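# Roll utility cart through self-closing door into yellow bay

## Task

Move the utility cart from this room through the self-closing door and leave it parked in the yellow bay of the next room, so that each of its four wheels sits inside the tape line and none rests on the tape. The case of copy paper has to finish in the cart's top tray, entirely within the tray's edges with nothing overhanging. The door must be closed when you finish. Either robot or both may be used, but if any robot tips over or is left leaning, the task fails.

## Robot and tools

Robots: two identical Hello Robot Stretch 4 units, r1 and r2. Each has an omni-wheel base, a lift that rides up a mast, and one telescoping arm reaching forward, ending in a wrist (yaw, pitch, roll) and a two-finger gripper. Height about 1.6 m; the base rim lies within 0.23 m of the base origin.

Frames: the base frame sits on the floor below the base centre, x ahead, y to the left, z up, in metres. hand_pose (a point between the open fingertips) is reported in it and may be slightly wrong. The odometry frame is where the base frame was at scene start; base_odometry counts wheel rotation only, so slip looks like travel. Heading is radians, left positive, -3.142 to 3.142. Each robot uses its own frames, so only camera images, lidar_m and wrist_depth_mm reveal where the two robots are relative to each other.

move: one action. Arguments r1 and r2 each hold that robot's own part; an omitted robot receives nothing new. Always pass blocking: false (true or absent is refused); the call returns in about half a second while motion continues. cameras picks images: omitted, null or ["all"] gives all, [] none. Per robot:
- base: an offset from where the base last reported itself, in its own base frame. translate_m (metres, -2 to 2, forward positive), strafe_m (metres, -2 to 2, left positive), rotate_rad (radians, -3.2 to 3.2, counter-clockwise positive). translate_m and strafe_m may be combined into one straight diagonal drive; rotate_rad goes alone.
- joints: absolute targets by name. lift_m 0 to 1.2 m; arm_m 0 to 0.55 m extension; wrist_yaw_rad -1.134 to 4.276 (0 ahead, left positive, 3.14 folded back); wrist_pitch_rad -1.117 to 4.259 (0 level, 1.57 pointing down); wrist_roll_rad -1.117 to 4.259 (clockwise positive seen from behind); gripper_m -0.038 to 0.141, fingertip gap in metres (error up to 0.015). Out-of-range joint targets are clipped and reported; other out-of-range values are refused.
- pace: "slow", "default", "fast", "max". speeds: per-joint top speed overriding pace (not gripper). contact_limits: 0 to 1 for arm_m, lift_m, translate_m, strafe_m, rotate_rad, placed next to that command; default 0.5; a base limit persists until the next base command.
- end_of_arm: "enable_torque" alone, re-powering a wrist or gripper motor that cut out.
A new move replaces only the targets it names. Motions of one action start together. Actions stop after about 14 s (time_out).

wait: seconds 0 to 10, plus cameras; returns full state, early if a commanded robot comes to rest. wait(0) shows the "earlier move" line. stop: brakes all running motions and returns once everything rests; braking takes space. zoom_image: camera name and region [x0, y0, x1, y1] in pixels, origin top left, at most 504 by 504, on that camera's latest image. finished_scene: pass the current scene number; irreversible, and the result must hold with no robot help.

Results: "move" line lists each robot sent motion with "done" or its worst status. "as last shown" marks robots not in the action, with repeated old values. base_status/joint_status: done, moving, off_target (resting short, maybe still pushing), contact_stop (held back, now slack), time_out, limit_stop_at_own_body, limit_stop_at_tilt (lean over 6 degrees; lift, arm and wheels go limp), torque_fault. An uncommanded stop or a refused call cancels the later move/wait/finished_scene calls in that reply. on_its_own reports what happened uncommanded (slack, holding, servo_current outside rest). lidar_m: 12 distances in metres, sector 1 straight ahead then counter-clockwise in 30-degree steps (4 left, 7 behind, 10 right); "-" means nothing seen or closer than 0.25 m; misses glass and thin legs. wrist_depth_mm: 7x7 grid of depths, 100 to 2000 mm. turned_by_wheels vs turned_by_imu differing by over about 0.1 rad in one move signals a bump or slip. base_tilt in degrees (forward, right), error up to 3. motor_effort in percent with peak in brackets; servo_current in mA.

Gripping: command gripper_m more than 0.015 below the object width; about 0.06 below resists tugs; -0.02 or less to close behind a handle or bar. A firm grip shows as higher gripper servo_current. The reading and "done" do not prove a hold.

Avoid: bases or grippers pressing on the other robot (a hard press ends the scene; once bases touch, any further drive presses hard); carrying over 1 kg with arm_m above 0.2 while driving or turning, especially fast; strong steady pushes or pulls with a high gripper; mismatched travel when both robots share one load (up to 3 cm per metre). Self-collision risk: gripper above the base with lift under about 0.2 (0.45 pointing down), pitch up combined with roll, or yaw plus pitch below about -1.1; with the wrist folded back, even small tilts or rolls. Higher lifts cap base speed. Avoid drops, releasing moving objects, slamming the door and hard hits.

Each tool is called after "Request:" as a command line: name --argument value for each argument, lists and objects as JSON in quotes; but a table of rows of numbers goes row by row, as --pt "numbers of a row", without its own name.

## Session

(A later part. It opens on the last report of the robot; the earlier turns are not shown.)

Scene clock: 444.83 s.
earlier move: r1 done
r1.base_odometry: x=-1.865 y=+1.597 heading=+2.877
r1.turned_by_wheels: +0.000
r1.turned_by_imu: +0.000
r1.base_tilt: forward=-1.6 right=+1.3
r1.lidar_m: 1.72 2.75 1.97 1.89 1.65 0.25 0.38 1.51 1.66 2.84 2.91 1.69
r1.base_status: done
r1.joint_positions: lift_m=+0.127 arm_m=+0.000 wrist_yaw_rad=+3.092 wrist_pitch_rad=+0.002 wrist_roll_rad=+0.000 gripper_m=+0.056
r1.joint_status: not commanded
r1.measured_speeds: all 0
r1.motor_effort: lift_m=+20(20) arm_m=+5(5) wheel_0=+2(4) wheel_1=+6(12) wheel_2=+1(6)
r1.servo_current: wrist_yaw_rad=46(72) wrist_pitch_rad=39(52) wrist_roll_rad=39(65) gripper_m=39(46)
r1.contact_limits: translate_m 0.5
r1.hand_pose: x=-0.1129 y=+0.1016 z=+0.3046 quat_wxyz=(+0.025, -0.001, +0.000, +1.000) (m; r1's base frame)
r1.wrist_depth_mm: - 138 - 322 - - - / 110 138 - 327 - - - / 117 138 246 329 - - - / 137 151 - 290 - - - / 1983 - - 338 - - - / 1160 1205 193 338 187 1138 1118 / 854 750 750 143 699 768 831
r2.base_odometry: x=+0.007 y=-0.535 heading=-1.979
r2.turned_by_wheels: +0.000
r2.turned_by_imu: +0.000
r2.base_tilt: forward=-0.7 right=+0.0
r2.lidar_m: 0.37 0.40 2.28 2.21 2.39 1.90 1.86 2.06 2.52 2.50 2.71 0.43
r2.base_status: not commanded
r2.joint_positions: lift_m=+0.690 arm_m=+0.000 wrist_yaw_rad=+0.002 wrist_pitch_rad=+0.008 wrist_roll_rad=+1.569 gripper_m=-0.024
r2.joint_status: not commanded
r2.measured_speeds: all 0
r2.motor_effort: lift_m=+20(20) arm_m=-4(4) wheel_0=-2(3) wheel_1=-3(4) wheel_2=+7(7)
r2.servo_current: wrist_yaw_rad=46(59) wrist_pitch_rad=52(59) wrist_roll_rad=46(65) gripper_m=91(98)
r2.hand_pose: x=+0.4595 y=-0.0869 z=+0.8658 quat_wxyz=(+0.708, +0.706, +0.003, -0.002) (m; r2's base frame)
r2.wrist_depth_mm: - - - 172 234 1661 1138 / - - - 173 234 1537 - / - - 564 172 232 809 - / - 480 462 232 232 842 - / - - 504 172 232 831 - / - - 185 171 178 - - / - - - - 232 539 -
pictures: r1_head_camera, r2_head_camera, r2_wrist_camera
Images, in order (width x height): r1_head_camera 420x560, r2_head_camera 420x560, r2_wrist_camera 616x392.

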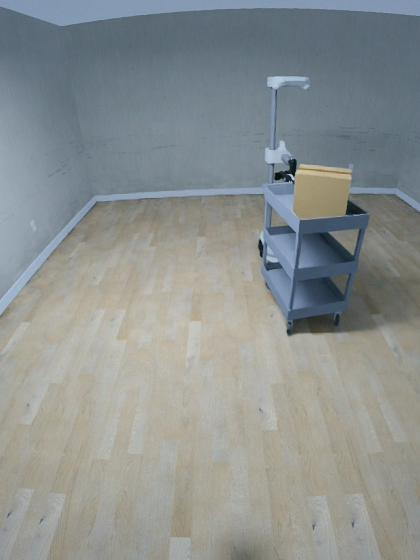

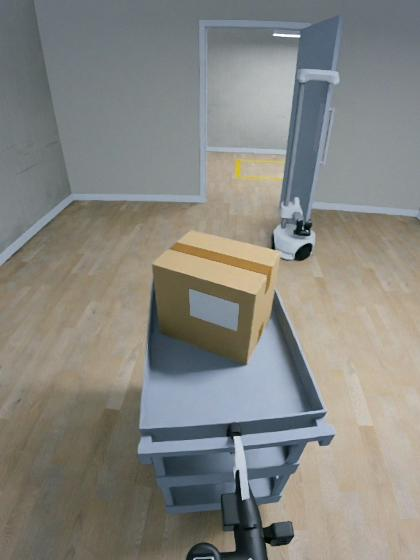

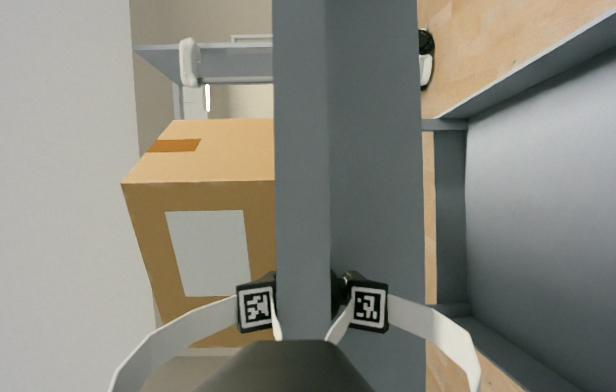

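Request:
move --r2 '{"base":{"translate_m":0.5}}' --blocking false --cameras '[]'

Request:
wait --seconds 4 --cameras '["r1_head_camera","r2_head_camera","r2_wrist_camera","r2_head_right_camera","r2_head_left_camera"]'

Scene clock: 465.83 s.
move: r2 moving
r1: as last shown
r1.lidar_m: 1.70 2.76 1.96 1.89 1.68 0.25 0.37 1.51 1.67 2.81 2.94 1.66
r1.motor_effort: lift_m=+20(20) arm_m=+4(5) wheel_0=+1(2) wheel_1=+7(7) wheel_2=+1(1)
r1.servo_current: wrist_yaw_rad=52(59) wrist_pitch_rad=39(46) wrist_roll_rad=52(65) gripper_m=39(46)
r1.contact_limits: translate_m 0.5
r1.wrist_depth_mm: - 138 - 324 - - - / 110 138 - 325 - - - / 117 139 246 330 - - - / 136 151 - 291 - - - / 1921 - - 338 - - - / 1160 1205 195 338 187 1160 1118 / 842 759 759 143 699 778 820
r2.base_odometry: x=-0.005 y=-0.564 heading=-1.979
r2.turned_by_wheels: +0.000
r2.turned_by_imu: +0.001
r2.base_tilt: forward=-0.7 right=+0.1
r2.lidar_m: 0.39 0.40 2.24 2.20 2.42 1.91 1.88 2.06 2.52 2.52 2.70 0.44
r2.base_status: translate_m moving
r2.joint_positions: lift_m=+0.690 arm_m=+0.000 wrist_yaw_rad=+0.002 wrist_pitch_rad=+0.008 wrist_roll_rad=+1.569 gripper_m=-0.024
r2.joint_status: not commanded
r2.measured_speeds: translate_m=+0.120 strafe_m=+0.000 rotate_rad=-0.002 lift_m=+0.000 arm_m=+0.000 wrist_yaw_rad=+0.000 wrist_pitch_rad=+0.000 wrist_roll_rad=+0.000
r2.motor_effort: lift_m=+20(20) arm_m=+4(4) wheel_0=+5(13) wheel_1=+8(9) wheel_2=-16(16)
r2.servo_current: wrist_yaw_rad=39(52) wrist_pitch_rad=46(52) wrist_roll_rad=52(59) gripper_m=78(91)
r2.hand_pose: x=+0.4594 y=-0.0869 z=+0.8658 quat_wxyz=(+0.708, +0.706, +0.003, -0.002) (m; r2's base frame)
r2.wrist_depth_mm: - - - 172 233 1661 1118 / - - - 172 233 1537 - / - - 564 172 233 788 - / - 473 466 231 231 831 - / - - 496 171 231 831 - / - - 185 170 178 - - / - - - - 231 539 -
pictures: none
No camera images: "cameras" was empty.

Scene clock: 468.50 s.
earlier move: r2 done
r1.base_odometry: x=-1.865 y=+1.597 heading=+2.877
r1.turned_by_wheels: +0.000
r1.turned_by_imu: +0.000
r1.base_tilt: forward=-1.6 right=+1.3
r1.lidar_m: 1.54 2.75 1.98 1.88 1.67 0.25 0.39 1.52 1.68 2.83 2.92 1.23
r1.base_status: not commanded
r1.joint_positions: lift_m=+0.127 arm_m=+0.000 wrist_yaw_rad=+3.092 wrist_pitch_rad=+0.002 wrist_roll_rad=+0.000 gripper_m=+0.056
r1.joint_status: not commanded
r1.measured_speeds: all 0
r1.motor_effort: lift_m=+20(20) arm_m=+5(5) wheel_0=+2(3) wheel_1=+7(7) wheel_2=+1(1)
r1.servo_current: wrist_yaw_rad=65(72) wrist_pitch_rad=39(52) wrist_roll_rad=46(72) gripper_m=39(46)
r1.contact_limits: translate_m 0.5
r1.hand_pose: x=-0.1129 y=+0.1016 z=+0.3046 quat_wxyz=(+0.025, -0.001, +0.000, +1.000) (m; r1's base frame)
r1.wrist_depth_mm: - 138 - 324 - - - / 110 138 - 329 - - - / 117 139 246 330 - - - / 137 150 - 291 - - - / 1983 - - 336 - - - / 1182 1182 195 340 187 1160 1118 / 854 750 750 143 699 778 820
r2.base_odometry: x=-0.191 y=-0.994 heading=-1.979
r2.turned_by_wheels: +0.000
r2.turned_by_imu: -0.001
r2.base_tilt: forward=-0.6 right=+0.1
r2.lidar_m: 0.40 0.42 2.22 2.16 2.33 2.37 2.36 2.61 2.60 2.57 2.81 0.41
r2.base_status: done
r2.joint_positions: lift_m=+0.690 arm_m=+0.000 wrist_yaw_rad=-0.003 wrist_pitch_rad=+0.008 wrist_roll_rad=+1.569 gripper_m=-0.024
r2.joint_status: not commanded
r2.measured_speeds: all 0
r2.motor_effort: lift_m=+20(20) arm_m=+4(4) wheel_0=+2(16) wheel_1=+4(10) wheel_2=-4(20)
r2.servo_current: wrist_yaw_rad=52(59) wrist_pitch_rad=52(59) wrist_roll_rad=52(59) gripper_m=78(91)
r2.hand_pose: x=+0.4590 y=-0.0884 z=+0.8658 quat_wxyz=(+0.708, +0.706, +0.002, -0.004) (m; r2's base frame)
r2.wrist_depth_mm: - - - 161 220 1576 1160 / - - - 163 223 723 - / - - 488 165 225 831 - / - 488 469 167 228 842 - / - - 525 169 230 842 - / - - 186 171 179 - - / - - - - 236 1576 -
wait: 2.67 of 4 s (r2 has come to rest)
pictures: r1_head_camera, r2_head_camera, r2_head_left_camera, r2_head_right_camera, r2_wrist_camera
Images, in order (width x height): r1_head_camera 420x560, r2_head_camera 420x560, r2_head_left_camera 420x672, r2_head_right_camera 420x672, r2_wrist_camera 616x392.

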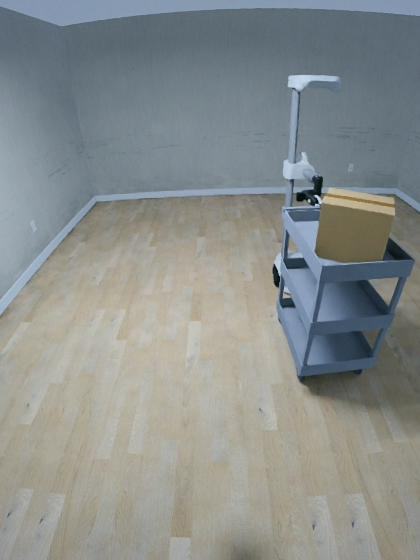

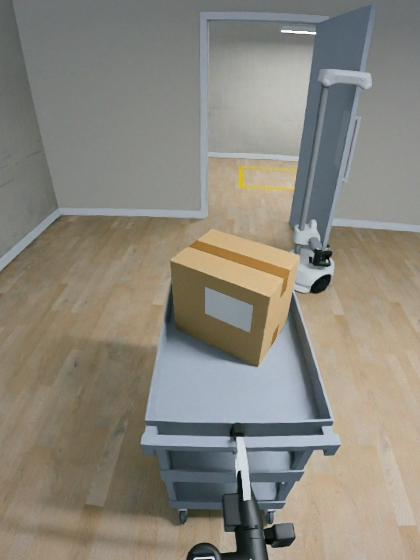

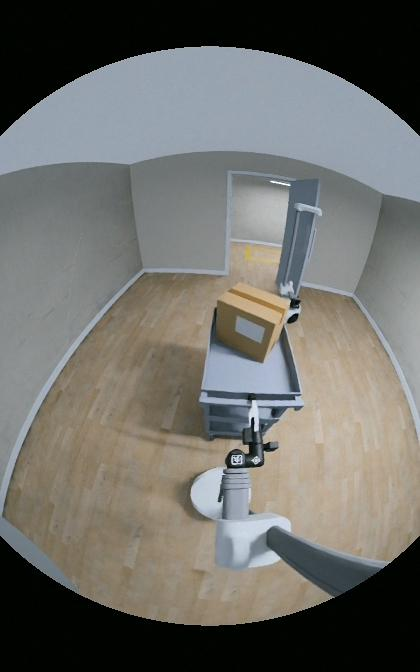

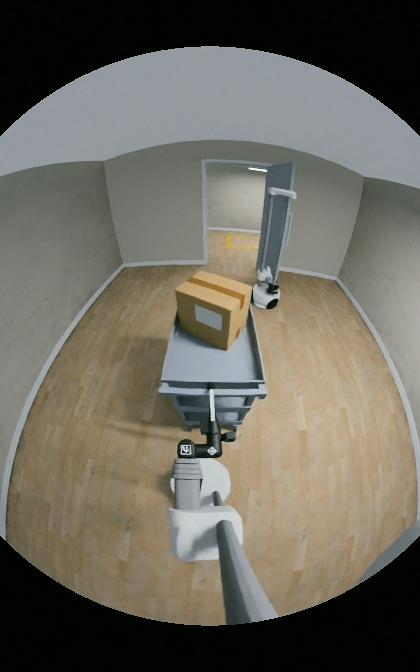

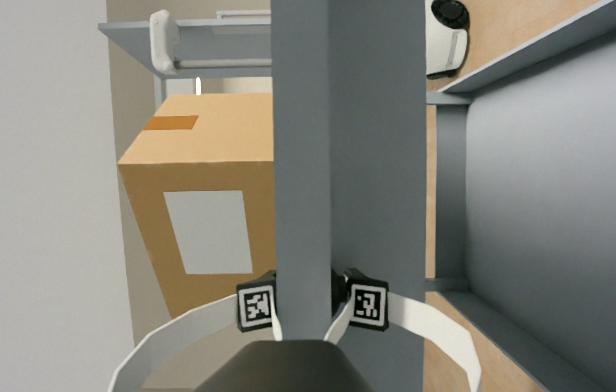

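Request:
move --r2 '{"base":{"strafe_m":0.1},"pace":"slow"}' --blocking false --cameras '[]'

Request:
wait --seconds 3 --cameras '["r1_head_camera","r2_head_camera"]'

Scene clock: 511.97 s.
move: r2 moving
r1: as last shown
r1.base_tilt: forward=-1.5 right=+1.3
r1.lidar_m: 1.55 2.75 1.98 1.91 1.68 0.25 0.40 1.53 1.67 2.82 2.93 1.23
r1.motor_effort: lift_m=+20(20) arm_m=+5(5) wheel_0=+2(3) wheel_1=+6(7) wheel_2=+1(1)
r1.servo_current: wrist_yaw_rad=59(59) wrist_pitch_rad=46(52) wrist_roll_rad=52(59) gripper_m=39(46)
r1.contact_limits: translate_m 0.5
r1.wrist_depth_mm: - 138 - 324 - - - / 110 138 - 327 - - - / 117 139 246 330 - - - / 136 151 - 290 - - - / 1921 - - 336 - - - / 1205 1205 194 342 187 1138 1118 / 831 759 759 143 699 788 820
r2.base_odometry: x=-0.178 y=-1.000 heading=-1.979
r2.turned_by_wheels: +0.000
r2.turned_by_imu: +0.000
r2.base_tilt: forward=-0.7 right=+0.1
r2.lidar_m: 0.37 0.43 2.19 2.14 2.33 2.37 2.36 2.59 2.60 2.56 2.80 0.41
r2.base_status: strafe_m moving
r2.joint_positions: lift_m=+0.690 arm_m=+0.000 wrist_yaw_rad=-0.003 wrist_pitch_rad=+0.008 wrist_roll_rad=+1.569 gripper_m=-0.024
r2.joint_status: not commanded
r2.measured_speeds: translate_m=+0.000 strafe_m=+0.056 rotate_rad=-0.001 lift_m=+0.000 arm_m=+0.000 wrist_yaw_rad=+0.000 wrist_pitch_rad=+0.000 wrist_roll_rad=+0.000
r2.motor_effort: lift_m=+20(20) arm_m=+4(4) wheel_0=-9(10) wheel_1=+7(8) wheel_2=+0(3)
r2.servo_current: wrist_yaw_rad=46(52) wrist_pitch_rad=59(59) wrist_roll_rad=46(59) gripper_m=78(85)
r2.hand_pose: x=+0.4590 y=-0.0884 z=+0.8658 quat_wxyz=(+0.708, +0.706, +0.002, -0.004) (m; r2's base frame)
r2.wrist_depth_mm: - - - 161 220 1618 1138 / - - - 163 223 798 - / - - 480 164 224 820 - / - 492 469 167 227 831 - / - - 525 168 230 842 - / - - 186 170 178 - - / - - - - 236 1576 -
pictures: none
No camera images: "cameras" was empty.

Scene clock: 513.60 s.
earlier move: r2 done
r1.base_odometry: x=-1.865 y=+1.597 heading=+2.877
r1.turned_by_wheels: +0.000
r1.turned_by_imu: +0.000
r1.base_tilt: forward=-1.5 right=+1.3
r1.lidar_m: 1.68 2.74 1.99 1.89 1.69 0.25 0.42 1.51 1.67 2.82 2.92 1.28
r1.base_status: not commanded
r1.joint_positions: lift_m=+0.127 arm_m=+0.000 wrist_yaw_rad=+3.092 wrist_pitch_rad=+0.002 wrist_roll_rad=+0.000 gripper_m=+0.056
r1.joint_status: not commanded
r1.measured_speeds: all 0
r1.motor_effort: lift_m=+20(20) arm_m=+5(5) wheel_0=+2(3) wheel_1=+6(7) wheel_2=+1(1)
r1.servo_current: wrist_yaw_rad=59(72) wrist_pitch_rad=39(52) wrist_roll_rad=46(65) gripper_m=46(46)
r1.contact_limits: translate_m 0.5
r1.hand_pose: x=-0.1129 y=+0.1016 z=+0.3046 quat_wxyz=(+0.025, -0.001, +0.000, +1.000) (m; r1's base frame)
r1.wrist_depth_mm: - 138 - 324 - - - / 110 138 - 325 - - - / 117 139 245 329 - - - / 136 151 - 291 - - - / 1863 - - 334 - - - / 1205 1182 193 338 188 1138 1138 / 842 750 750 143 707 778 831
r2.base_odometry: x=-0.099 y=-1.034 heading=-1.979
r2.turned_by_wheels: +0.000
r2.turned_by_imu: +0.000
r2.base_tilt: forward=-0.7 right=+0.1
r2.lidar_m: 0.41 0.47 2.14 2.06 2.25 2.39 2.35 2.57 2.71 2.65 2.91 0.40
r2.base_status: done
r2.joint_positions: lift_m=+0.690 arm_m=+0.000 wrist_yaw_rad=-0.003 wrist_pitch_rad=+0.008 wrist_roll_rad=+1.569 gripper_m=-0.024
r2.joint_status: not commanded
r2.measured_speeds: all 0
r2.motor_effort: lift_m=+20(20) arm_m=+4(4) wheel_0=-6(15) wheel_1=+2(8) wheel_2=+0(3)
r2.servo_current: wrist_yaw_rad=46(59) wrist_pitch_rad=52(59) wrist_roll_rad=39(59) gripper_m=85(91)
r2.hand_pose: x=+0.4590 y=-0.0884 z=+0.8658 quat_wxyz=(+0.708, +0.706, +0.002, -0.004) (m; r2's base frame)
r2.wrist_depth_mm: - - - 142 199 732 - / - - 496 147 206 - - / - 442 439 153 212 - - / - - 496 159 220 809 - / - - 585 166 229 - - / - - 185 171 179 549 - / - - - - - 1661 469
wait: 1.63 of 3 s (r2 has come to rest)
pictures: r1_head_camera, r2_head_camera
Images, in order (width x height): r1_head_camera 420x560, r2_head_camera 420x560.

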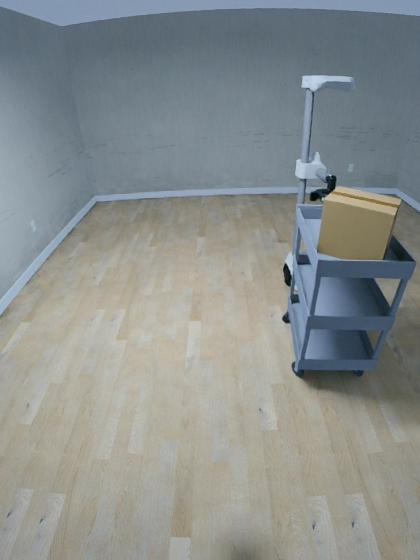

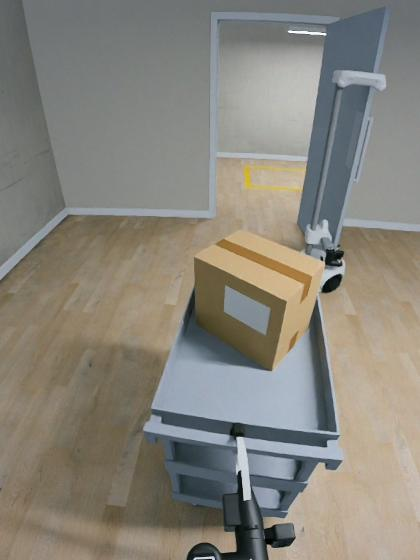

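Request:
move --r2 '{"base":{"translate_m":0.8,"strafe_m":-0.2}}' --blocking false --cameras '[]'

Request:
wait --seconds 5 --cameras '["r1_head_camera","r2_head_camera"]'

Scene clock: 521.37 s.
move: r2 moving
r1: as last shown
r1.base_tilt: forward=-1.6 right=+1.3
r1.lidar_m: 1.72 2.75 1.98 1.89 1.65 0.25 0.39 1.51 1.63 2.84 2.90 1.25
r1.motor_effort: lift_m=+20(20) arm_m=+5(5) wheel_0=+1(3) wheel_1=+7(7) wheel_2=+1(1)
r1.servo_current: wrist_yaw_rad=46(78) wrist_pitch_rad=39(46) wrist_roll_rad=39(52) gripper_m=39(46)
r1.contact_limits: translate_m 0.5
r1.wrist_depth_mm: - 138 - 322 - - - / 110 138 - 329 - - - / 117 139 246 330 - - - / 136 151 - 293 - - - / 1921 - - 336 - - - / 1205 1205 193 340 187 1160 1118 / 842 768 759 143 707 778 820
r2.base_odometry: x=-0.119 y=-1.059 heading=-1.979
r2.turned_by_wheels: +0.000
r2.turned_by_imu: +0.001
r2.base_tilt: forward=-0.7 right=+0.1
r2.lidar_m: 0.41 0.47 2.11 2.08 2.27 2.41 2.39 2.63 2.70 2.66 2.90 0.42
r2.base_status: translate_m moving; strafe_m moving
r2.joint_positions: lift_m=+0.690 arm_m=+0.000 wrist_yaw_rad=-0.003 wrist_pitch_rad=+0.008 wrist_roll_rad=+1.569 gripper_m=-0.024
r2.joint_status: not commanded
r2.measured_speeds: translate_m=+0.122 strafe_m=-0.030 rotate_rad=-0.006 lift_m=+0.000 arm_m=+0.000 wrist_yaw_rad=+0.003 wrist_pitch_rad=+0.000 wrist_roll_rad=+0.000
r2.motor_effort: lift_m=+20(20) arm_m=+4(4) wheel_0=+13(13) wheel_1=+5(7) wheel_2=-15(16)
r2.servo_current: wrist_yaw_rad=52(52) wrist_pitch_rad=46(52) wrist_roll_rad=52(59) gripper_m=85(85)
r2.hand_pose: x=+0.4590 y=-0.0882 z=+0.8658 quat_wxyz=(+0.708, +0.706, +0.002, -0.004) (m; r2's base frame)
r2.wrist_depth_mm: - - - 140 198 - - / - - 496 145 204 - - / - 442 436 151 211 - - / - - 496 157 219 809 - / - - 585 164 227 - - / - - 185 169 178 544 - / - - - - 244 1618 466
pictures: none
No camera images: "cameras" was empty.

Scene clock: 525.07 s.
earlier move: r2 done
r1.base_odometry: x=-1.865 y=+1.597 heading=+2.877
r1.turned_by_wheels: +0.000
r1.turned_by_imu: +0.000
r1.base_tilt: forward=-1.6 right=+1.3
r1.lidar_m: 4.61 2.73 1.97 1.88 1.68 0.25 0.40 1.51 1.65 2.83 0.68 0.75
r1.base_status: not commanded
r1.joint_positions: lift_m=+0.127 arm_m=+0.000 wrist_yaw_rad=+3.092 wrist_pitch_rad=+0.002 wrist_roll_rad=+0.000 gripper_m=+0.056
r1.joint_status: not commanded
r1.measured_speeds: all 0
r1.motor_effort: lift_m=+20(20) arm_m=+5(5) wheel_0=+2(3) wheel_1=+7(7) wheel_2=+1(1)
r1.servo_current: wrist_yaw_rad=65(78) wrist_pitch_rad=39(52) wrist_roll_rad=52(78) gripper_m=39(46)
r1.contact_limits: translate_m 0.5
r1.hand_pose: x=-0.1129 y=+0.1016 z=+0.3046 quat_wxyz=(+0.025, -0.001, +0.000, +1.000) (m; r1's base frame)
r1.wrist_depth_mm: - 138 - 324 - - - / 110 138 - 329 - - - / 117 139 245 329 - - - / 137 151 - 291 - - - / 1921 - - 336 - - - / 1182 1182 194 338 187 1160 1118 / 854 759 768 143 699 768 820
r2.base_odometry: x=-0.600 y=-1.689 heading=-1.979
r2.turned_by_wheels: +0.000
r2.turned_by_imu: +0.004
r2.base_tilt: forward=-0.7 right=+0.0
r2.lidar_m: 0.36 0.35 2.20 2.18 2.33 3.19 3.16 3.25 2.61 2.56 2.81 0.44
r2.base_status: done
r2.joint_positions: lift_m=+0.690 arm_m=+0.000 wrist_yaw_rad=+0.001 wrist_pitch_rad=+0.008 wrist_roll_rad=+1.569 gripper_m=-0.024
r2.joint_status: not commanded
r2.measured_speeds: all 0
r2.motor_effort: lift_m=+20(20) arm_m=+4(4) wheel_0=+3(15) wheel_1=+5(9) wheel_2=-3(16)
r2.servo_current: wrist_yaw_rad=52(65) wrist_pitch_rad=46(59) wrist_roll_rad=39(65) gripper_m=85(91)
r2.hand_pose: x=+0.4593 y=-0.0872 z=+0.8658 quat_wxyz=(+0.708, +0.706, +0.003, -0.003) (m; r2's base frame)
r2.wrist_depth_mm: - - - 193 259 1537 1078 / - - - 189 252 1618 521 / - - - 183 245 788 - / - - 496 180 240 - - / - - 480 177 236 831 - / - - 185 171 178 - - / - - 539 - 226 - -
wait: 3.70 of 5 s (r2 has come to rest)
pictures: r1_head_camera, r2_head_camera
Images, in order (width x height): r1_head_camera 420x560, r2_head_camera 420x560.

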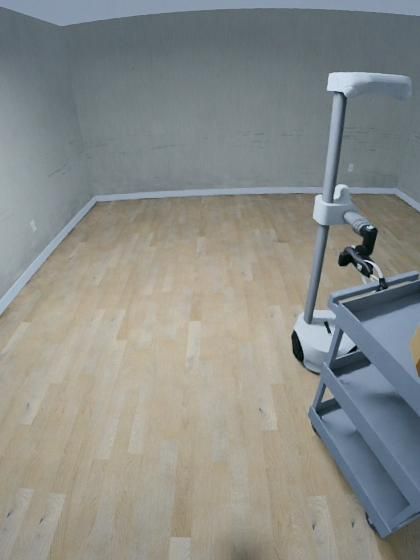

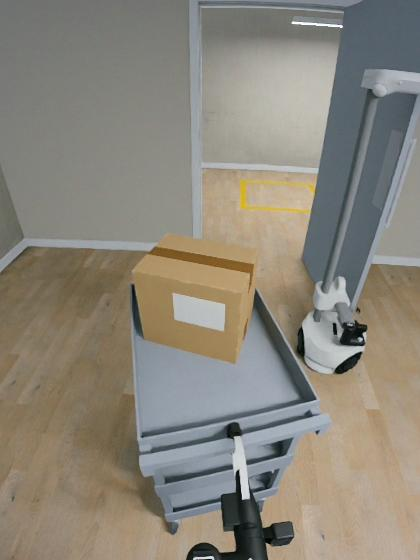

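Request:
move --r2 '{"base":{"strafe_m":0.25},"pace":"slow","joints":{"gripper_m":-0.038}}' --blocking false --cameras '[]'

Request:
wait --seconds 4 --cameras '["r2_head_camera"]'

Scene clock: 547.67 s.
move: r2 moving
r1: as last shown
r1.lidar_m: 4.61 2.77 1.99 1.90 1.68 0.25 0.41 1.51 1.66 2.82 0.68 0.76
r1.motor_effort: lift_m=+20(20) arm_m=+5(5) wheel_0=+2(2) wheel_1=+7(7) wheel_2=+1(1)
r1.servo_current: wrist_yaw_rad=39(52) wrist_pitch_rad=46(46) wrist_roll_rad=52(72) gripper_m=39(46)
r1.contact_limits: translate_m 0.5
r1.wrist_depth_mm: - 138 - 325 - - - / 110 138 - 325 - - - / 117 139 246 330 - - - / 137 151 - 291 - - - / 1921 - - 336 - - - / 1182 1205 194 340 187 1138 1138 / 842 750 750 143 699 768 820
r2.base_odometry: x=-0.587 y=-1.694 heading=-1.979
r2.turned_by_wheels: +0.000
r2.turned_by_imu: +0.000
r2.base_tilt: forward=-0.6 right=+0.0
r2.lidar_m: 0.36 0.37 2.17 2.15 2.32 3.21 3.16 3.25 2.61 2.58 2.82 0.44
r2.base_status: strafe_m moving
r2.joint_positions: lift_m=+0.690 arm_m=+0.000 wrist_yaw_rad=-0.001 wrist_pitch_rad=+0.008 wrist_roll_rad=+1.569 gripper_m=-0.036
r2.joint_status: gripper_m moving
r2.measured_speeds: translate_m=+0.000 strafe_m=+0.054 rotate_rad=-0.003 lift_m=+0.000 arm_m=+0.000 wrist_yaw_rad=-0.025 wrist_pitch_rad=+0.000 wrist_roll_rad=+0.000
r2.motor_effort: lift_m=+20(20) arm_m=+4(4) wheel_0=-12(12) wheel_1=+8(9) wheel_2=-2(2)
r2.servo_current: wrist_yaw_rad=46(59) wrist_pitch_rad=59(59) wrist_roll_rad=52(52) gripper_m=137(202)
r2.hand_pose: x=+0.4592 y=-0.0877 z=+0.8658 quat_wxyz=(+0.708, +0.706, +0.002, -0.003) (m; r2's base frame)
r2.wrist_depth_mm: - - - 193 259 1464 1098 / - - - 189 251 1661 521 / - - - 182 244 809 - / - - 500 179 238 - - / - 488 473 175 234 831 - / - - 185 168 179 - - / - - 535 - 223 - -
pictures: none
No camera images: "cameras" was empty.

Scene clock: 550.80 s.
earlier move: r2 done
r1.base_odometry: x=-1.865 y=+1.597 heading=+2.877
r1.turned_by_wheels: +0.000
r1.turned_by_imu: +0.000
r1.base_tilt: forward=-1.6 right=+1.3
r1.lidar_m: 4.60 2.74 1.98 1.88 1.67 0.25 0.39 1.51 1.66 2.83 0.72 0.79
r1.base_status: not commanded
r1.joint_positions: lift_m=+0.127 arm_m=+0.000 wrist_yaw_rad=+3.092 wrist_pitch_rad=+0.002 wrist_roll_rad=+0.000 gripper_m=+0.056
r1.joint_status: not commanded
r1.measured_speeds: all 0
r1.motor_effort: lift_m=+20(20) arm_m=+5(5) wheel_0=+2(3) wheel_1=+7(7) wheel_2=+1(1)
r1.servo_current: wrist_yaw_rad=59(65) wrist_pitch_rad=46(52) wrist_roll_rad=52(72) gripper_m=39(52)
r1.contact_limits: translate_m 0.5
r1.hand_pose: x=-0.1129 y=+0.1016 z=+0.3046 quat_wxyz=(+0.025, -0.001, +0.000, +1.000) (m; r1's base frame)
r1.wrist_depth_mm: - 138 - 324 - - - / 110 138 - 327 - - - / 117 139 247 330 - - - / 136 151 - 291 - - - / 1983 - - 336 - - - / 1205 1205 194 342 187 1160 1160 / 854 759 750 143 707 788 820
r2.base_odometry: x=-0.371 y=-1.788 heading=-1.979
r2.turned_by_wheels: +0.000
r2.turned_by_imu: +0.000
r2.base_tilt: forward=-0.6 right=+0.1
r2.lidar_m: 0.40 0.47 1.95 1.90 2.10 3.18 3.13 3.41 2.86 2.82 1.70 0.42
r2.base_status: done
r2.joint_positions: lift_m=+0.690 arm_m=+0.000 wrist_yaw_rad=-0.003 wrist_pitch_rad=+0.008 wrist_roll_rad=+1.569 gripper_m=-0.037
r2.joint_status: all done
r2.measured_speeds: all 0
r2.motor_effort: lift_m=+20(20) arm_m=+4(4) wheel_0=-4(14) wheel_1=+3(9) wheel_2=+0(2)
r2.servo_current: wrist_yaw_rad=33(65) wrist_pitch_rad=52(59) wrist_roll_rad=59(65) gripper_m=111(202)
r2.hand_pose: x=+0.4590 y=-0.0883 z=+0.8658 quat_wxyz=(+0.708, +0.706, +0.002, -0.004) (m; r2's base frame)
r2.wrist_depth_mm: - - - 140 196 - - / - - 496 144 203 - - / - 439 433 150 211 - - / - - 496 156 218 798 - / - - 585 163 226 - - / - - 183 168 179 544 - / - - - - 243 1537 462
wait: 3.13 of 4 s (r2 has come to rest)
pictures: r2_head_camera
Images, in order (width x height): r2_head_camera 420x560.

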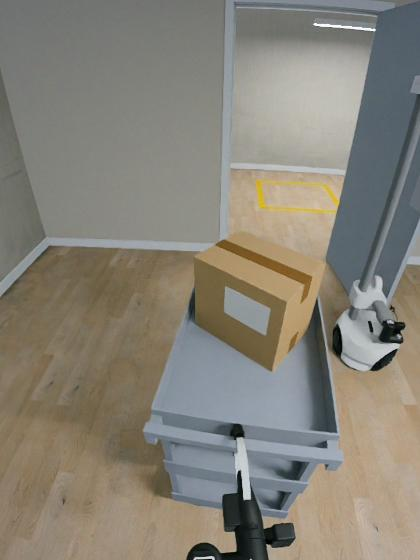

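Request:
move --r2 '{"base":{"translate_m":0.35,"strafe_m":-0.06}}' --blocking false --cameras '[]'

Request:
wait --seconds 4 --cameras '["r1_head_camera","r2_head_camera"]'

Scene clock: 562.80 s.
move: r2 moving
r1: as last shown
r1.lidar_m: 4.62 2.76 1.97 1.88 1.70 0.25 0.41 1.47 1.68 2.83 0.71 0.81
r1.motor_effort: lift_m=+20(20) arm_m=+4(5) wheel_0=+2(3) wheel_1=+7(7) wheel_2=+1(1)
r1.servo_current: wrist_yaw_rad=59(72) wrist_pitch_rad=46(46) wrist_roll_rad=46(65) gripper_m=39(46)
r1.contact_limits: translate_m 0.5
r1.wrist_depth_mm: - 138 - 324 - - - / 110 139 - 325 - - - / 117 139 246 329 - - - / 136 151 - 291 - - - / 1921 - - 336 - - - / 1205 1229 194 342 187 1160 1118 / 831 750 750 143 707 778 820
r2.base_odometry: x=-0.388 y=-1.814 heading=-1.979
r2.turned_by_wheels: +0.000
r2.turned_by_imu: +0.001
r2.base_tilt: forward=-0.7 right=+0.1
r2.lidar_m: 0.42 0.43 1.93 1.93 2.11 3.17 3.15 3.46 2.83 2.83 1.60 0.41
r2.base_status: translate_m moving; strafe_m moving
r2.joint_positions: lift_m=+0.690 arm_m=+0.000 wrist_yaw_rad=-0.003 wrist_pitch_rad=+0.008 wrist_roll_rad=+1.569 gripper_m=-0.037
r2.joint_status: not commanded
r2.measured_speeds: translate_m=+0.121 strafe_m=-0.022 rotate_rad=-0.004 lift_m=+0.000 arm_m=+0.000 wrist_yaw_rad=+0.000 wrist_pitch_rad=+0.000 wrist_roll_rad=+0.000
r2.motor_effort: lift_m=+20(20) arm_m=+4(4) wheel_0=+14(14) wheel_1=+7(8) wheel_2=-15(17)
r2.servo_current: wrist_yaw_rad=46(59) wrist_pitch_rad=52(52) wrist_roll_rad=46(52) gripper_m=104(104)
r2.hand_pose: x=+0.4590 y=-0.0883 z=+0.8658 quat_wxyz=(+0.708, +0.706, +0.002, -0.004) (m; r2's base frame)
r2.wrist_depth_mm: - - - 139 196 - - / - - 492 143 202 - - / - 439 430 148 209 - - / - - 492 155 217 820 - / - - 580 160 224 - - / - - 185 167 179 544 - / - - - - 241 1537 466
pictures: none
No camera images: "cameras" was empty.

Scene clock: 564.97 s.
earlier move: r2 done
r1.base_odometry: x=-1.865 y=+1.597 heading=+2.877
r1.turned_by_wheels: +0.000
r1.turned_by_imu: +0.000
r1.base_tilt: forward=-1.6 right=+1.3
r1.lidar_m: 4.61 2.77 2.00 1.88 1.67 0.25 0.37 1.51 1.67 0.65 0.66 0.88
r1.base_status: not commanded
r1.joint_positions: lift_m=+0.127 arm_m=+0.000 wrist_yaw_rad=+3.092 wrist_pitch_rad=+0.002 wrist_roll_rad=+0.000 gripper_m=+0.056
r1.joint_status: not commanded
r1.measured_speeds: all 0
r1.motor_effort: lift_m=+20(20) arm_m=+5(5) wheel_0=+2(3) wheel_1=+7(7) wheel_2=+1(1)
r1.servo_current: wrist_yaw_rad=65(72) wrist_pitch_rad=52(52) wrist_roll_rad=59(72) gripper_m=39(46)
r1.contact_limits: translate_m 0.5
r1.hand_pose: x=-0.1129 y=+0.1016 z=+0.3046 quat_wxyz=(+0.025, -0.001, +0.000, +1.000) (m; r1's base frame)
r1.wrist_depth_mm: - 138 - 325 - - - / 110 138 - 329 - - - / 117 138 246 330 - - - / 136 151 - 290 - - - / 1983 - - 336 - - - / 1229 1205 193 340 187 1138 1138 / 842 750 759 143 699 778 809
r2.base_odometry: x=-0.565 y=-2.085 heading=-1.978
r2.turned_by_wheels: +0.000
r2.turned_by_imu: +0.002
r2.base_tilt: forward=-0.7 right=+0.1
r2.lidar_m: 0.40 0.42 1.97 1.93 2.09 3.23 3.51 3.59 2.84 2.81 1.25 0.43
r2.base_status: done
r2.joint_positions: lift_m=+0.690 arm_m=+0.000 wrist_yaw_rad=+0.001 wrist_pitch_rad=+0.008 wrist_roll_rad=+1.569 gripper_m=-0.037
r2.joint_status: not commanded
r2.measured_speeds: all 0
r2.motor_effort: lift_m=+20(20) arm_m=+4(4) wheel_0=+3(16) wheel_1=+4(9) wheel_2=-2(17)
r2.servo_current: wrist_yaw_rad=52(65) wrist_pitch_rad=46(59) wrist_roll_rad=39(65) gripper_m=104(104)
r2.hand_pose: x=+0.4593 y=-0.0872 z=+0.8658 quat_wxyz=(+0.708, +0.706, +0.003, -0.002) (m; r2's base frame)
r2.wrist_depth_mm: - - - 154 211 1499 - / - - 597 156 216 732 - / - 477 452 159 219 820 - / - 496 473 163 224 831 - / - - 539 166 228 - - / - - 184 168 178 - - / - - - - - 1499 484
wait: 2.17 of 4 s (r2 has come to rest)
pictures: r1_head_camera, r2_head_camera
Images, in order (width x height): r1_head_camera 420x560, r2_head_camera 420x560.

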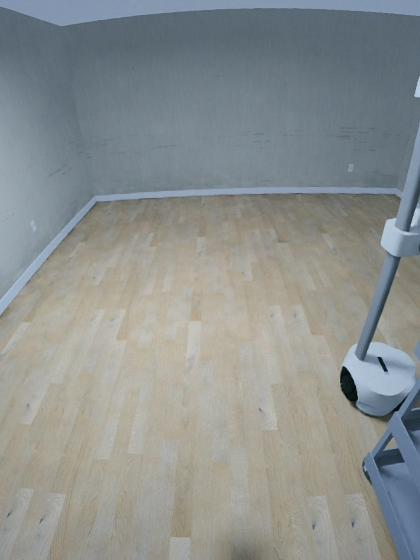

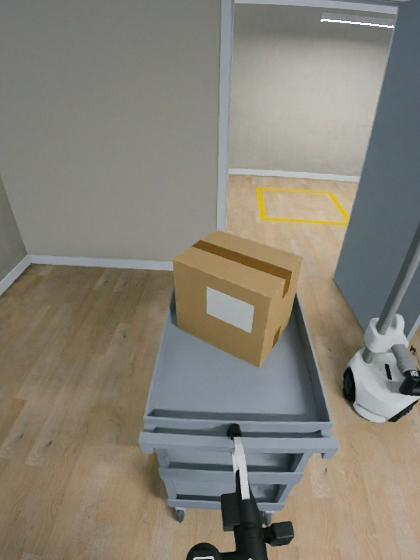

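Request:
move --r2 '{"base":{"translate_m":-0.7,"strafe_m":0.35}}' --blocking false --cameras '[]'

Request:
wait --seconds 5 --cameras '["r2_head_camera"]'

Scene clock: 582.50 s.
move: r2 moving
r1: as last shown
r1.lidar_m: 4.62 2.76 1.99 1.89 1.69 0.25 0.39 1.53 1.66 0.64 0.64 0.90
r1.motor_effort: lift_m=+20(20) arm_m=+5(5) wheel_0=+2(2) wheel_1=+7(7) wheel_2=+1(1)
r1.servo_current: wrist_yaw_rad=46(52) wrist_pitch_rad=46(46) wrist_roll_rad=52(52) gripper_m=46(46)
r1.contact_limits: translate_m 0.5
r1.wrist_depth_mm: - 138 - 324 - - - / 110 138 - 327 - - - / 117 139 247 330 - - - / 136 150 - 291 - - - / 1983 - - 336 - - - / 1205 1182 195 342 187 1160 1118 / 854 750 759 143 691 778 809
r2.base_odometry: x=-0.538 y=-2.063 heading=-1.979
r2.turned_by_wheels: -0.001
r2.turned_by_imu: +0.000
r2.base_tilt: forward=-0.6 right=+0.0
r2.lidar_m: 0.40 0.42 1.95 1.91 2.07 3.22 3.49 3.59 2.86 2.80 1.29 0.43
r2.base_status: translate_m moving; strafe_m moving
r2.joint_positions: lift_m=+0.690 arm_m=+0.000 wrist_yaw_rad=+0.001 wrist_pitch_rad=+0.008 wrist_roll_rad=+1.569 gripper_m=-0.037
r2.joint_status: not commanded
r2.measured_speeds: translate_m=-0.123 strafe_m=+0.061 rotate_rad=-0.002 lift_m=+0.000 arm_m=+0.000 wrist_yaw_rad=-0.002 wrist_pitch_rad=+0.000 wrist_roll_rad=+0.000
r2.motor_effort: lift_m=+20(20) arm_m=-4(4) wheel_0=-13(16) wheel_1=-6(6) wheel_2=+12(16)
r2.servo_current: wrist_yaw_rad=46(46) wrist_pitch_rad=52(52) wrist_roll_rad=46(52) gripper_m=104(104)
r2.hand_pose: x=+0.4594 y=-0.0872 z=+0.8658 quat_wxyz=(+0.708, +0.706, +0.003, -0.002) (m; r2's base frame)
r2.wrist_depth_mm: - - - 154 212 1537 - / - - 597 158 216 732 - / - 473 455 160 220 820 - / - 496 473 163 224 820 - / - - 539 167 227 - - / - - 184 168 178 - - / - - - - - 1430 484
pictures: none
No camera images: "cameras" was empty.

Scene clock: 585.97 s.
earlier move: r2 done
r1.base_odometry: x=-1.865 y=+1.597 heading=+2.877
r1.turned_by_wheels: +0.000
r1.turned_by_imu: +0.000
r1.base_tilt: forward=-1.6 right=+1.3
r1.lidar_m: 4.62 2.77 1.98 1.90 1.69 0.25 0.40 1.51 1.66 2.84 1.20 1.15
r1.base_status: not commanded
r1.joint_positions: lift_m=+0.127 arm_m=+0.000 wrist_yaw_rad=+3.092 wrist_pitch_rad=+0.002 wrist_roll_rad=+0.000 gripper_m=+0.056
r1.joint_status: not commanded
r1.measured_speeds: all 0
r1.motor_effort: lift_m=+20(20) arm_m=+5(5) wheel_0=+2(3) wheel_1=+7(7) wheel_2=+1(1)
r1.servo_current: wrist_yaw_rad=39(72) wrist_pitch_rad=39(52) wrist_roll_rad=33(72) gripper_m=39(46)
r1.contact_limits: translate_m 0.5
r1.hand_pose: x=-0.1129 y=+0.1016 z=+0.3046 quat_wxyz=(+0.025, -0.001, +0.000, +1.000) (m; r1's base frame)
r1.wrist_depth_mm: - 138 - 324 - - - / 110 138 - 327 - - - / 117 138 246 330 - - - / 137 151 - 293 - - - / - - - 334 - - - / 1160 1205 194 340 187 1160 1138 / 831 750 750 143 707 778 820
r2.base_odometry: x=+0.034 y=-1.582 heading=-1.979
r2.turned_by_wheels: +0.000
r2.turned_by_imu: +0.000
r2.base_tilt: forward=-0.6 right=+0.0
r2.lidar_m: 0.40 2.16 1.72 1.69 1.79 2.80 2.75 3.01 3.08 3.04 3.36 0.38
r2.base_status: done
r2.joint_positions: lift_m=+0.690 arm_m=+0.000 wrist_yaw_rad=+0.002 wrist_pitch_rad=+0.008 wrist_roll_rad=+1.569 gripper_m=-0.037
r2.joint_status: not commanded
r2.measured_speeds: all 0
r2.motor_effort: lift_m=+20(20) arm_m=-3(4) wheel_0=-3(18) wheel_1=-5(7) wheel_2=+4(16)
r2.servo_current: wrist_yaw_rad=39(65) wrist_pitch_rad=39(59) wrist_roll_rad=39(59) gripper_m=98(111)
r2.hand_pose: x=+0.4595 y=-0.0868 z=+0.8658 quat_wxyz=(+0.708, +0.706, +0.003, -0.002) (m; r2's base frame)
r2.wrist_depth_mm: - 473 455 117 173 - - / - 404 407 124 183 - - / - 469 455 132 194 - - / - - 559 142 207 - - / - - - 152 222 - - / - - 184 164 178 1499 488 / - - - - - 1576 1098
wait: 3.47 of 5 s (r2 has come to rest)
pictures: r2_head_camera
Images, in order (width x height): r2_head_camera 420x560.

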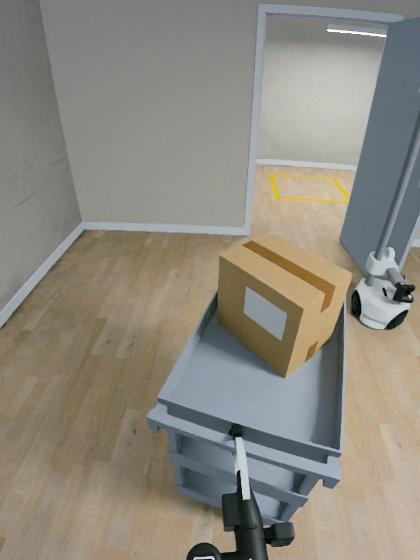

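Request:
move --r2 '{"base":{"translate_m":0.4,"strafe_m":-0.09}}' --blocking false --cameras '[]'

Request:
wait --seconds 4 --cameras '["r2_head_camera"]'

Scene clock: 593.37 s.
move: r2 moving
r1: as last shown
r1.lidar_m: 4.62 2.76 1.98 1.90 1.66 0.25 0.40 1.53 1.66 2.82 1.19 1.10
r1.motor_effort: lift_m=+20(20) arm_m=+5(5) wheel_0=+2(2) wheel_1=+6(7) wheel_2=+1(1)
r1.servo_current: wrist_yaw_rad=46(65) wrist_pitch_rad=39(46) wrist_roll_rad=26(59) gripper_m=39(46)
r1.contact_limits: translate_m 0.5
r1.wrist_depth_mm: - 138 - 324 - - - / 110 138 - 325 - - - / 117 138 246 329 - - - / 136 150 - 290 - - - / 1983 - - 334 - - - / 1182 1205 194 340 187 1160 1138 / 854 759 741 143 699 778 820
r2.base_odometry: x=+0.015 y=-1.607 heading=-1.979
r2.turned_by_wheels: +0.000
r2.turned_by_imu: +0.001
r2.base_tilt: forward=-0.7 right=+0.0
r2.lidar_m: 0.41 2.15 1.71 1.69 1.82 2.82 2.78 3.04 3.10 3.06 3.34 0.38
r2.base_status: translate_m moving; strafe_m moving
r2.joint_positions: lift_m=+0.690 arm_m=+0.000 wrist_yaw_rad=-0.001 wrist_pitch_rad=+0.008 wrist_roll_rad=+1.569 gripper_m=-0.037
r2.joint_status: not commanded
r2.measured_speeds: translate_m=+0.122 strafe_m=-0.027 rotate_rad=+0.005 lift_m=+0.000 arm_m=+0.000 wrist_yaw_rad=-0.008 wrist_pitch_rad=+0.000 wrist_roll_rad=+0.000
r2.motor_effort: lift_m=+20(20) arm_m=+1(4) wheel_0=+5(12) wheel_1=+7(7) wheel_2=-16(17)
r2.servo_current: wrist_yaw_rad=52(59) wrist_pitch_rad=52(52) wrist_roll_rad=46(52) gripper_m=104(104)
r2.hand_pose: x=+0.4592 y=-0.0876 z=+0.8658 quat_wxyz=(+0.708, +0.706, +0.002, -0.003) (m; r2's base frame)
r2.wrist_depth_mm: - 477 462 118 174 - - / - 407 410 125 184 - - / - 469 455 133 195 - - / - - 554 143 208 - - / - - - 153 222 - - / - - 183 164 179 1464 500 / - - - - - 1499 1118
pictures: none
No camera images: "cameras" was empty.

Scene clock: 595.70 s.
earlier move: r2 done
r1.base_odometry: x=-1.865 y=+1.597 heading=+2.877
r1.turned_by_wheels: +0.000
r1.turned_by_imu: +0.000
r1.base_tilt: forward=-1.6 right=+1.3
r1.lidar_m: 4.61 2.75 2.00 1.90 1.66 0.25 0.42 1.51 1.67 2.84 0.82 1.00
r1.base_status: not commanded
r1.joint_positions: lift_m=+0.127 arm_m=+0.000 wrist_yaw_rad=+3.092 wrist_pitch_rad=+0.002 wrist_roll_rad=+0.000 gripper_m=+0.056
r1.joint_status: not commanded
r1.measured_speeds: all 0
r1.motor_effort: lift_m=+20(20) arm_m=+5(5) wheel_0=+2(2) wheel_1=+7(7) wheel_2=+1(1)
r1.servo_current: wrist_yaw_rad=52(72) wrist_pitch_rad=33(46) wrist_roll_rad=39(65) gripper_m=39(46)
r1.contact_limits: translate_m 0.5
r1.hand_pose: x=-0.1129 y=+0.1016 z=+0.3046 quat_wxyz=(+0.025, -0.001, +0.000, +1.000) (m; r1's base frame)
r1.wrist_depth_mm: - 138 - 325 - - - / 110 138 - 325 - - - / 117 139 246 329 - - - / 136 151 - 293 - - - / 1983 - - 338 - - - / 1160 1205 193 342 187 1160 1138 / 842 750 759 143 699 768 809
r2.base_odometry: x=-0.207 y=-1.913 heading=-1.978
r2.turned_by_wheels: +0.000
r2.turned_by_imu: +0.001
r2.base_tilt: forward=-0.7 right=+0.1
r2.lidar_m: 0.44 2.19 1.71 1.73 1.88 2.86 3.15 3.45 3.08 3.02 1.66 0.38
r2.base_status: done
r2.joint_positions: lift_m=+0.690 arm_m=+0.000 wrist_yaw_rad=+0.003 wrist_pitch_rad=+0.008 wrist_roll_rad=+1.569 gripper_m=-0.037
r2.joint_status: not commanded
r2.measured_speeds: all 0
r2.motor_effort: lift_m=+20(20) arm_m=+4(4) wheel_0=+2(15) wheel_1=+3(8) wheel_2=-4(17)
r2.servo_current: wrist_yaw_rad=52(65) wrist_pitch_rad=52(59) wrist_roll_rad=39(59) gripper_m=104(104)
r2.hand_pose: x=+0.4595 y=-0.0866 z=+0.8658 quat_wxyz=(+0.708, +0.706, +0.004, -0.002) (m; r2's base frame)
r2.wrist_depth_mm: - 421 418 107 163 - - / - 389 394 118 175 - - / - 508 469 124 189 - - / - - 585 134 203 - - / - - - 148 220 1661 - / - - 184 160 179 1499 477 / - - - - 263 1537 1138
wait: 2.33 of 4 s (r2 has come to rest)
pictures: r2_head_camera
Images, in order (width x height): r2_head_camera 420x560.

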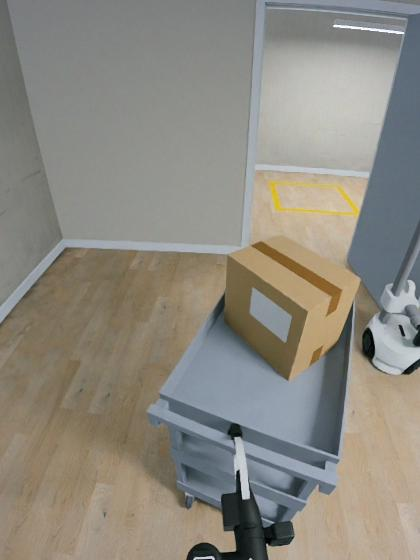

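Request:
move --r2 '{"base":{"translate_m":0.36,"strafe_m":-0.12}}' --blocking false --cameras '[]'

Request:
wait --seconds 4 --cameras '["r2_head_camera","r1_head_right_camera"]'

Scene clock: 601.17 s.
move: r2 moving
r1: as last shown
r1.lidar_m: 4.62 2.77 2.00 1.89 1.68 0.25 0.39 1.53 1.68 2.81 0.81 1.02
r1.motor_effort: lift_m=+20(20) arm_m=+4(5) wheel_0=+2(2) wheel_1=+6(7) wheel_2=+1(1)
r1.servo_current: wrist_yaw_rad=46(59) wrist_pitch_rad=39(46) wrist_roll_rad=52(59) gripper_m=39(46)
r1.contact_limits: translate_m 0.5
r1.wrist_depth_mm: - 138 - 322 - - - / 110 138 - 329 - - - / 117 139 246 330 - - - / 136 151 - 290 - - - / 1921 - - 334 - - - / 1205 1205 194 340 187 1160 1118 / 842 759 759 143 707 778 809
r2.base_odometry: x=-0.229 y=-1.938 heading=-1.978
r2.turned_by_wheels: +0.000
r2.turned_by_imu: +0.001
r2.base_tilt: forward=-0.7 right=+0.0
r2.lidar_m: 0.42 2.19 1.74 1.71 1.90 2.87 3.18 3.49 3.06 3.02 1.62 0.36
r2.base_status: translate_m moving; strafe_m moving
r2.joint_positions: lift_m=+0.690 arm_m=+0.000 wrist_yaw_rad=+0.003 wrist_pitch_rad=+0.008 wrist_roll_rad=+1.569 gripper_m=-0.037
r2.joint_status: not commanded
r2.measured_speeds: translate_m=+0.121 strafe_m=-0.041 rotate_rad=-0.004 lift_m=+0.000 arm_m=+0.000 wrist_yaw_rad=+0.000 wrist_pitch_rad=+0.000 wrist_roll_rad=+0.000
r2.motor_effort: lift_m=+20(20) arm_m=+4(4) wheel_0=+11(12) wheel_1=+7(9) wheel_2=-14(15)
r2.servo_current: wrist_yaw_rad=52(52) wrist_pitch_rad=59(59) wrist_roll_rad=46(52) gripper_m=91(104)
r2.hand_pose: x=+0.4595 y=-0.0866 z=+0.8658 quat_wxyz=(+0.708, +0.706, +0.004, -0.002) (m; r2's base frame)
r2.wrist_depth_mm: - 415 415 105 161 - - / - 389 389 115 173 - - / - 512 473 121 187 - - / - - 591 132 202 - - / - - - 146 219 1661 - / - - 185 158 179 1499 477 / - - - - 262 1537 1182
pictures: none
No camera images: "cameras" was empty.

Scene clock: 603.37 s.
earlier move: r2 done
r1.base_odometry: x=-1.865 y=+1.597 heading=+2.877
r1.turned_by_wheels: +0.000
r1.turned_by_imu: +0.000
r1.base_tilt: forward=-1.6 right=+1.3
r1.lidar_m: 4.61 2.75 1.98 1.90 1.69 0.25 0.40 1.53 1.67 0.60 0.59 1.29
r1.base_status: not commanded
r1.joint_positions: lift_m=+0.127 arm_m=+0.000 wrist_yaw_rad=+3.092 wrist_pitch_rad=+0.002 wrist_roll_rad=+0.000 gripper_m=+0.056
r1.joint_status: not commanded
r1.measured_speeds: all 0
r1.motor_effort: lift_m=+20(20) arm_m=+4(5) wheel_0=+2(2) wheel_1=+6(7) wheel_2=+1(1)
r1.servo_current: wrist_yaw_rad=59(78) wrist_pitch_rad=33(52) wrist_roll_rad=52(72) gripper_m=39(46)
r1.contact_limits: translate_m 0.5
r1.hand_pose: x=-0.1129 y=+0.1016 z=+0.3046 quat_wxyz=(+0.025, -0.001, +0.000, +1.000) (m; r1's base frame)
r1.wrist_depth_mm: - 138 - 324 - - - / 110 138 - 325 - - - / 117 139 246 330 - - - / 136 151 - 290 - - - / 1921 - - 334 - - - / 1205 1182 194 340 187 1160 1118 / 842 759 759 143 699 778 820
r2.base_odometry: x=-0.460 y=-2.196 heading=-1.978
r2.turned_by_wheels: +0.000
r2.turned_by_imu: +0.002
r2.base_tilt: forward=-0.7 right=+0.0
r2.lidar_m: 0.39 2.31 1.82 1.79 1.98 3.00 3.54 3.71 3.00 2.95 1.31 0.38
r2.base_status: done
r2.joint_positions: lift_m=+0.690 arm_m=+0.000 wrist_yaw_rad=+0.003 wrist_pitch_rad=+0.008 wrist_roll_rad=+1.569 gripper_m=-0.037
r2.joint_status: not commanded
r2.measured_speeds: all 0
r2.motor_effort: lift_m=+20(20) arm_m=+4(4) wheel_0=+2(18) wheel_1=+3(9) wheel_2=-1(15)
r2.servo_current: wrist_yaw_rad=39(59) wrist_pitch_rad=46(59) wrist_roll_rad=46(59) gripper_m=98(104)
r2.hand_pose: x=+0.4595 y=-0.0866 z=+0.8658 quat_wxyz=(+0.708, +0.706, +0.004, -0.002) (m; r2's base frame)
r2.wrist_depth_mm: - 427 421 108 164 - - / - 392 394 118 176 - - / - 508 469 125 189 - - / - - 585 135 202 - - / - - - 149 220 1808 - / - - 185 160 178 1464 480 / - - - - - 1537 1138
wait: 2.20 of 4 s (r2 has come to rest)
pictures: r1_head_right_camera, r2_head_camera
Images, in order (width x height): r1_head_right_camera 420x672, r2_head_camera 420x560.

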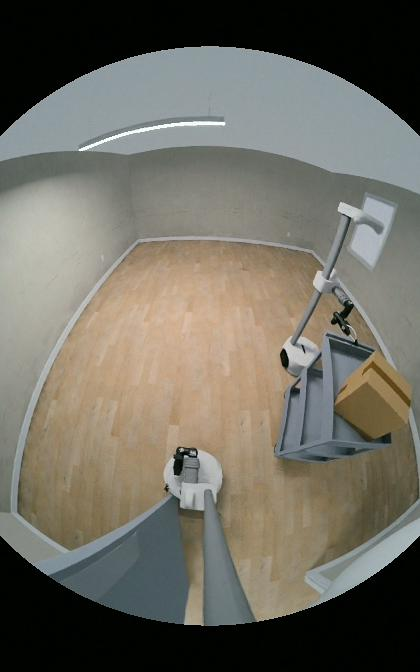

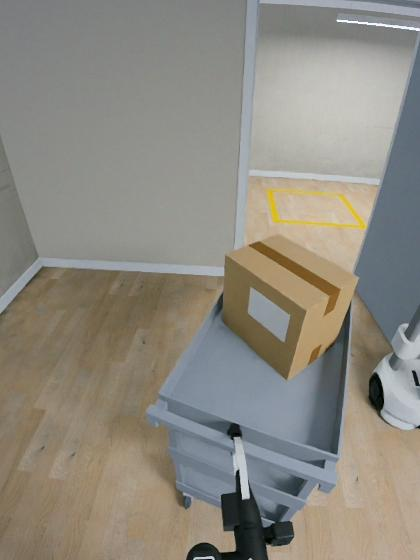

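Request:
move --r2 '{"base":{"translate_m":0.36,"strafe_m":-0.12}}' --blocking false --cameras '[]'

Request:
wait --seconds 4 --cameras '["r2_head_camera","r1_head_right_camera"]'

Scene clock: 610.90 s.
move: r2 moving
r1: as last shown
r1.lidar_m: 4.61 2.75 1.97 1.90 1.69 0.25 0.39 1.50 1.67 0.56 0.63 1.27
r1.motor_effort: lift_m=+20(20) arm_m=+4(5) wheel_0=+2(2) wheel_1=+7(7) wheel_2=+1(1)
r1.servo_current: wrist_yaw_rad=39(59) wrist_pitch_rad=46(46) wrist_roll_rad=46(59) gripper_m=33(46)
r1.contact_limits: translate_m 0.5
r1.wrist_depth_mm: - 137 - 325 - - - / 110 138 - 325 - - - / 117 139 246 330 - - - / 137 151 - 291 - - - / 1983 - - 338 - - - / 1205 1160 194 340 188 1160 1138 / 842 750 750 142 699 778 820
r2.base_odometry: x=-0.482 y=-2.220 heading=-1.978
r2.turned_by_wheels: +0.001
r2.turned_by_imu: +0.001
r2.base_tilt: forward=-0.7 right=+0.1
r2.lidar_m: 0.41 2.27 1.83 1.78 1.94 3.00 3.57 3.74 2.98 2.94 1.27 0.37
r2.base_status: translate_m moving; strafe_m moving
r2.joint_positions: lift_m=+0.690 arm_m=+0.000 wrist_yaw_rad=+0.003 wrist_pitch_rad=+0.008 wrist_roll_rad=+1.569 gripper_m=-0.037
r2.joint_status: not commanded
r2.measured_speeds: translate_m=+0.122 strafe_m=-0.040 rotate_rad=+0.005 lift_m=+0.000 arm_m=+0.000 wrist_yaw_rad=+0.000 wrist_pitch_rad=+0.000 wrist_roll_rad=+0.000
r2.motor_effort: lift_m=+20(20) arm_m=+4(4) wheel_0=+9(14) wheel_1=+6(7) wheel_2=-13(14)
r2.servo_current: wrist_yaw_rad=46(52) wrist_pitch_rad=46(52) wrist_roll_rad=52(52) gripper_m=91(104)
r2.hand_pose: x=+0.4595 y=-0.0866 z=+0.8658 quat_wxyz=(+0.708, +0.706, +0.004, -0.002) (m; r2's base frame)
r2.wrist_depth_mm: - 421 421 107 164 - - / - 389 394 117 175 - - / - 488 469 124 188 - - / - - 580 134 202 - - / - - - 147 220 1808 - / - - 186 159 178 1464 480 / - - - - - 1537 1160
pictures: none
No camera images: "cameras" was empty.

Scene clock: 613.10 s.
earlier move: r2 done
r1.base_odometry: x=-1.865 y=+1.597 heading=+2.877
r1.turned_by_wheels: +0.000
r1.turned_by_imu: +0.000
r1.base_tilt: forward=-1.6 right=+1.3
r1.lidar_m: 4.59 2.75 1.99 1.89 1.67 0.25 0.38 1.53 0.53 0.54 0.66 1.05
r1.base_status: not commanded
r1.joint_positions: lift_m=+0.127 arm_m=+0.000 wrist_yaw_rad=+3.092 wrist_pitch_rad=+0.002 wrist_roll_rad=+0.000 gripper_m=+0.056
r1.joint_status: not commanded
r1.measured_speeds: all 0
r1.motor_effort: lift_m=+20(20) arm_m=+5(5) wheel_0=+2(3) wheel_1=+7(7) wheel_2=+1(1)
r1.servo_current: wrist_yaw_rad=26(72) wrist_pitch_rad=39(46) wrist_roll_rad=39(65) gripper_m=46(52)
r1.contact_limits: translate_m 0.5
r1.hand_pose: x=-0.1129 y=+0.1016 z=+0.3046 quat_wxyz=(+0.025, -0.001, +0.000, +1.000) (m; r1's base frame)
r1.wrist_depth_mm: - 138 - 324 - - - / 110 139 - 327 - - - / 117 138 246 332 - - - / 137 151 - 290 - - - / 1983 - - 336 - - - / 1182 1182 194 338 188 1160 1118 / 854 759 768 143 699 778 831
r2.base_odometry: x=-0.712 y=-2.479 heading=-1.978
r2.turned_by_wheels: +0.000
r2.turned_by_imu: +0.001
r2.base_tilt: forward=-0.7 right=+0.0
r2.lidar_m: 0.42 0.51 1.90 1.85 2.03 3.12 3.93 3.65 2.91 2.88 1.00 0.38
r2.base_status: done
r2.joint_positions: lift_m=+0.690 arm_m=+0.000 wrist_yaw_rad=+0.003 wrist_pitch_rad=+0.008 wrist_roll_rad=+1.569 gripper_m=-0.037
r2.joint_status: not commanded
r2.measured_speeds: all 0
r2.motor_effort: lift_m=+20(20) arm_m=+4(4) wheel_0=+4(15) wheel_1=+5(8) wheel_2=-4(15)
r2.servo_current: wrist_yaw_rad=52(59) wrist_pitch_rad=52(59) wrist_roll_rad=46(65) gripper_m=91(104)
r2.hand_pose: x=+0.4595 y=-0.0866 z=+0.8658 quat_wxyz=(+0.708, +0.706, +0.004, -0.002) (m; r2's base frame)
r2.wrist_depth_mm: - 430 433 111 167 - - / 1661 397 397 120 176 - - / - 477 466 126 190 - - / - - 574 136 204 - - / - - - 147 220 1708 - / - - 180 160 179 1499 480 / - - - - - 1576 1182
wait: 2.20 of 4 s (r2 has come to rest)
pictures: r1_head_right_camera, r2_head_camera
Images, in order (width x height): r1_head_right_camera 420x672, r2_head_camera 420x560.

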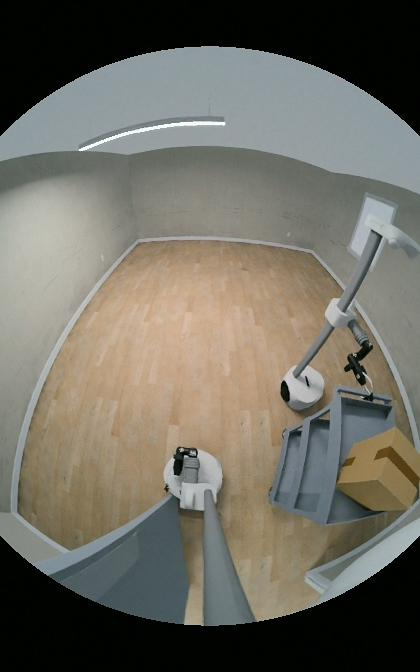

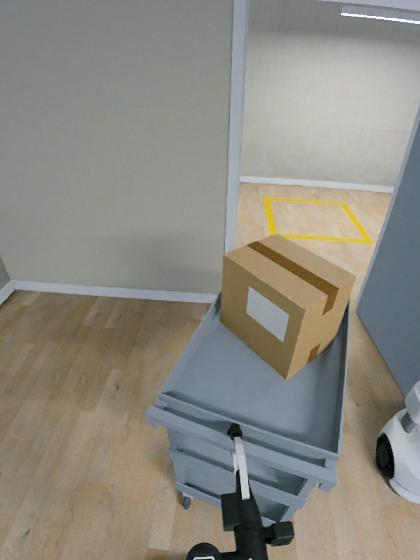

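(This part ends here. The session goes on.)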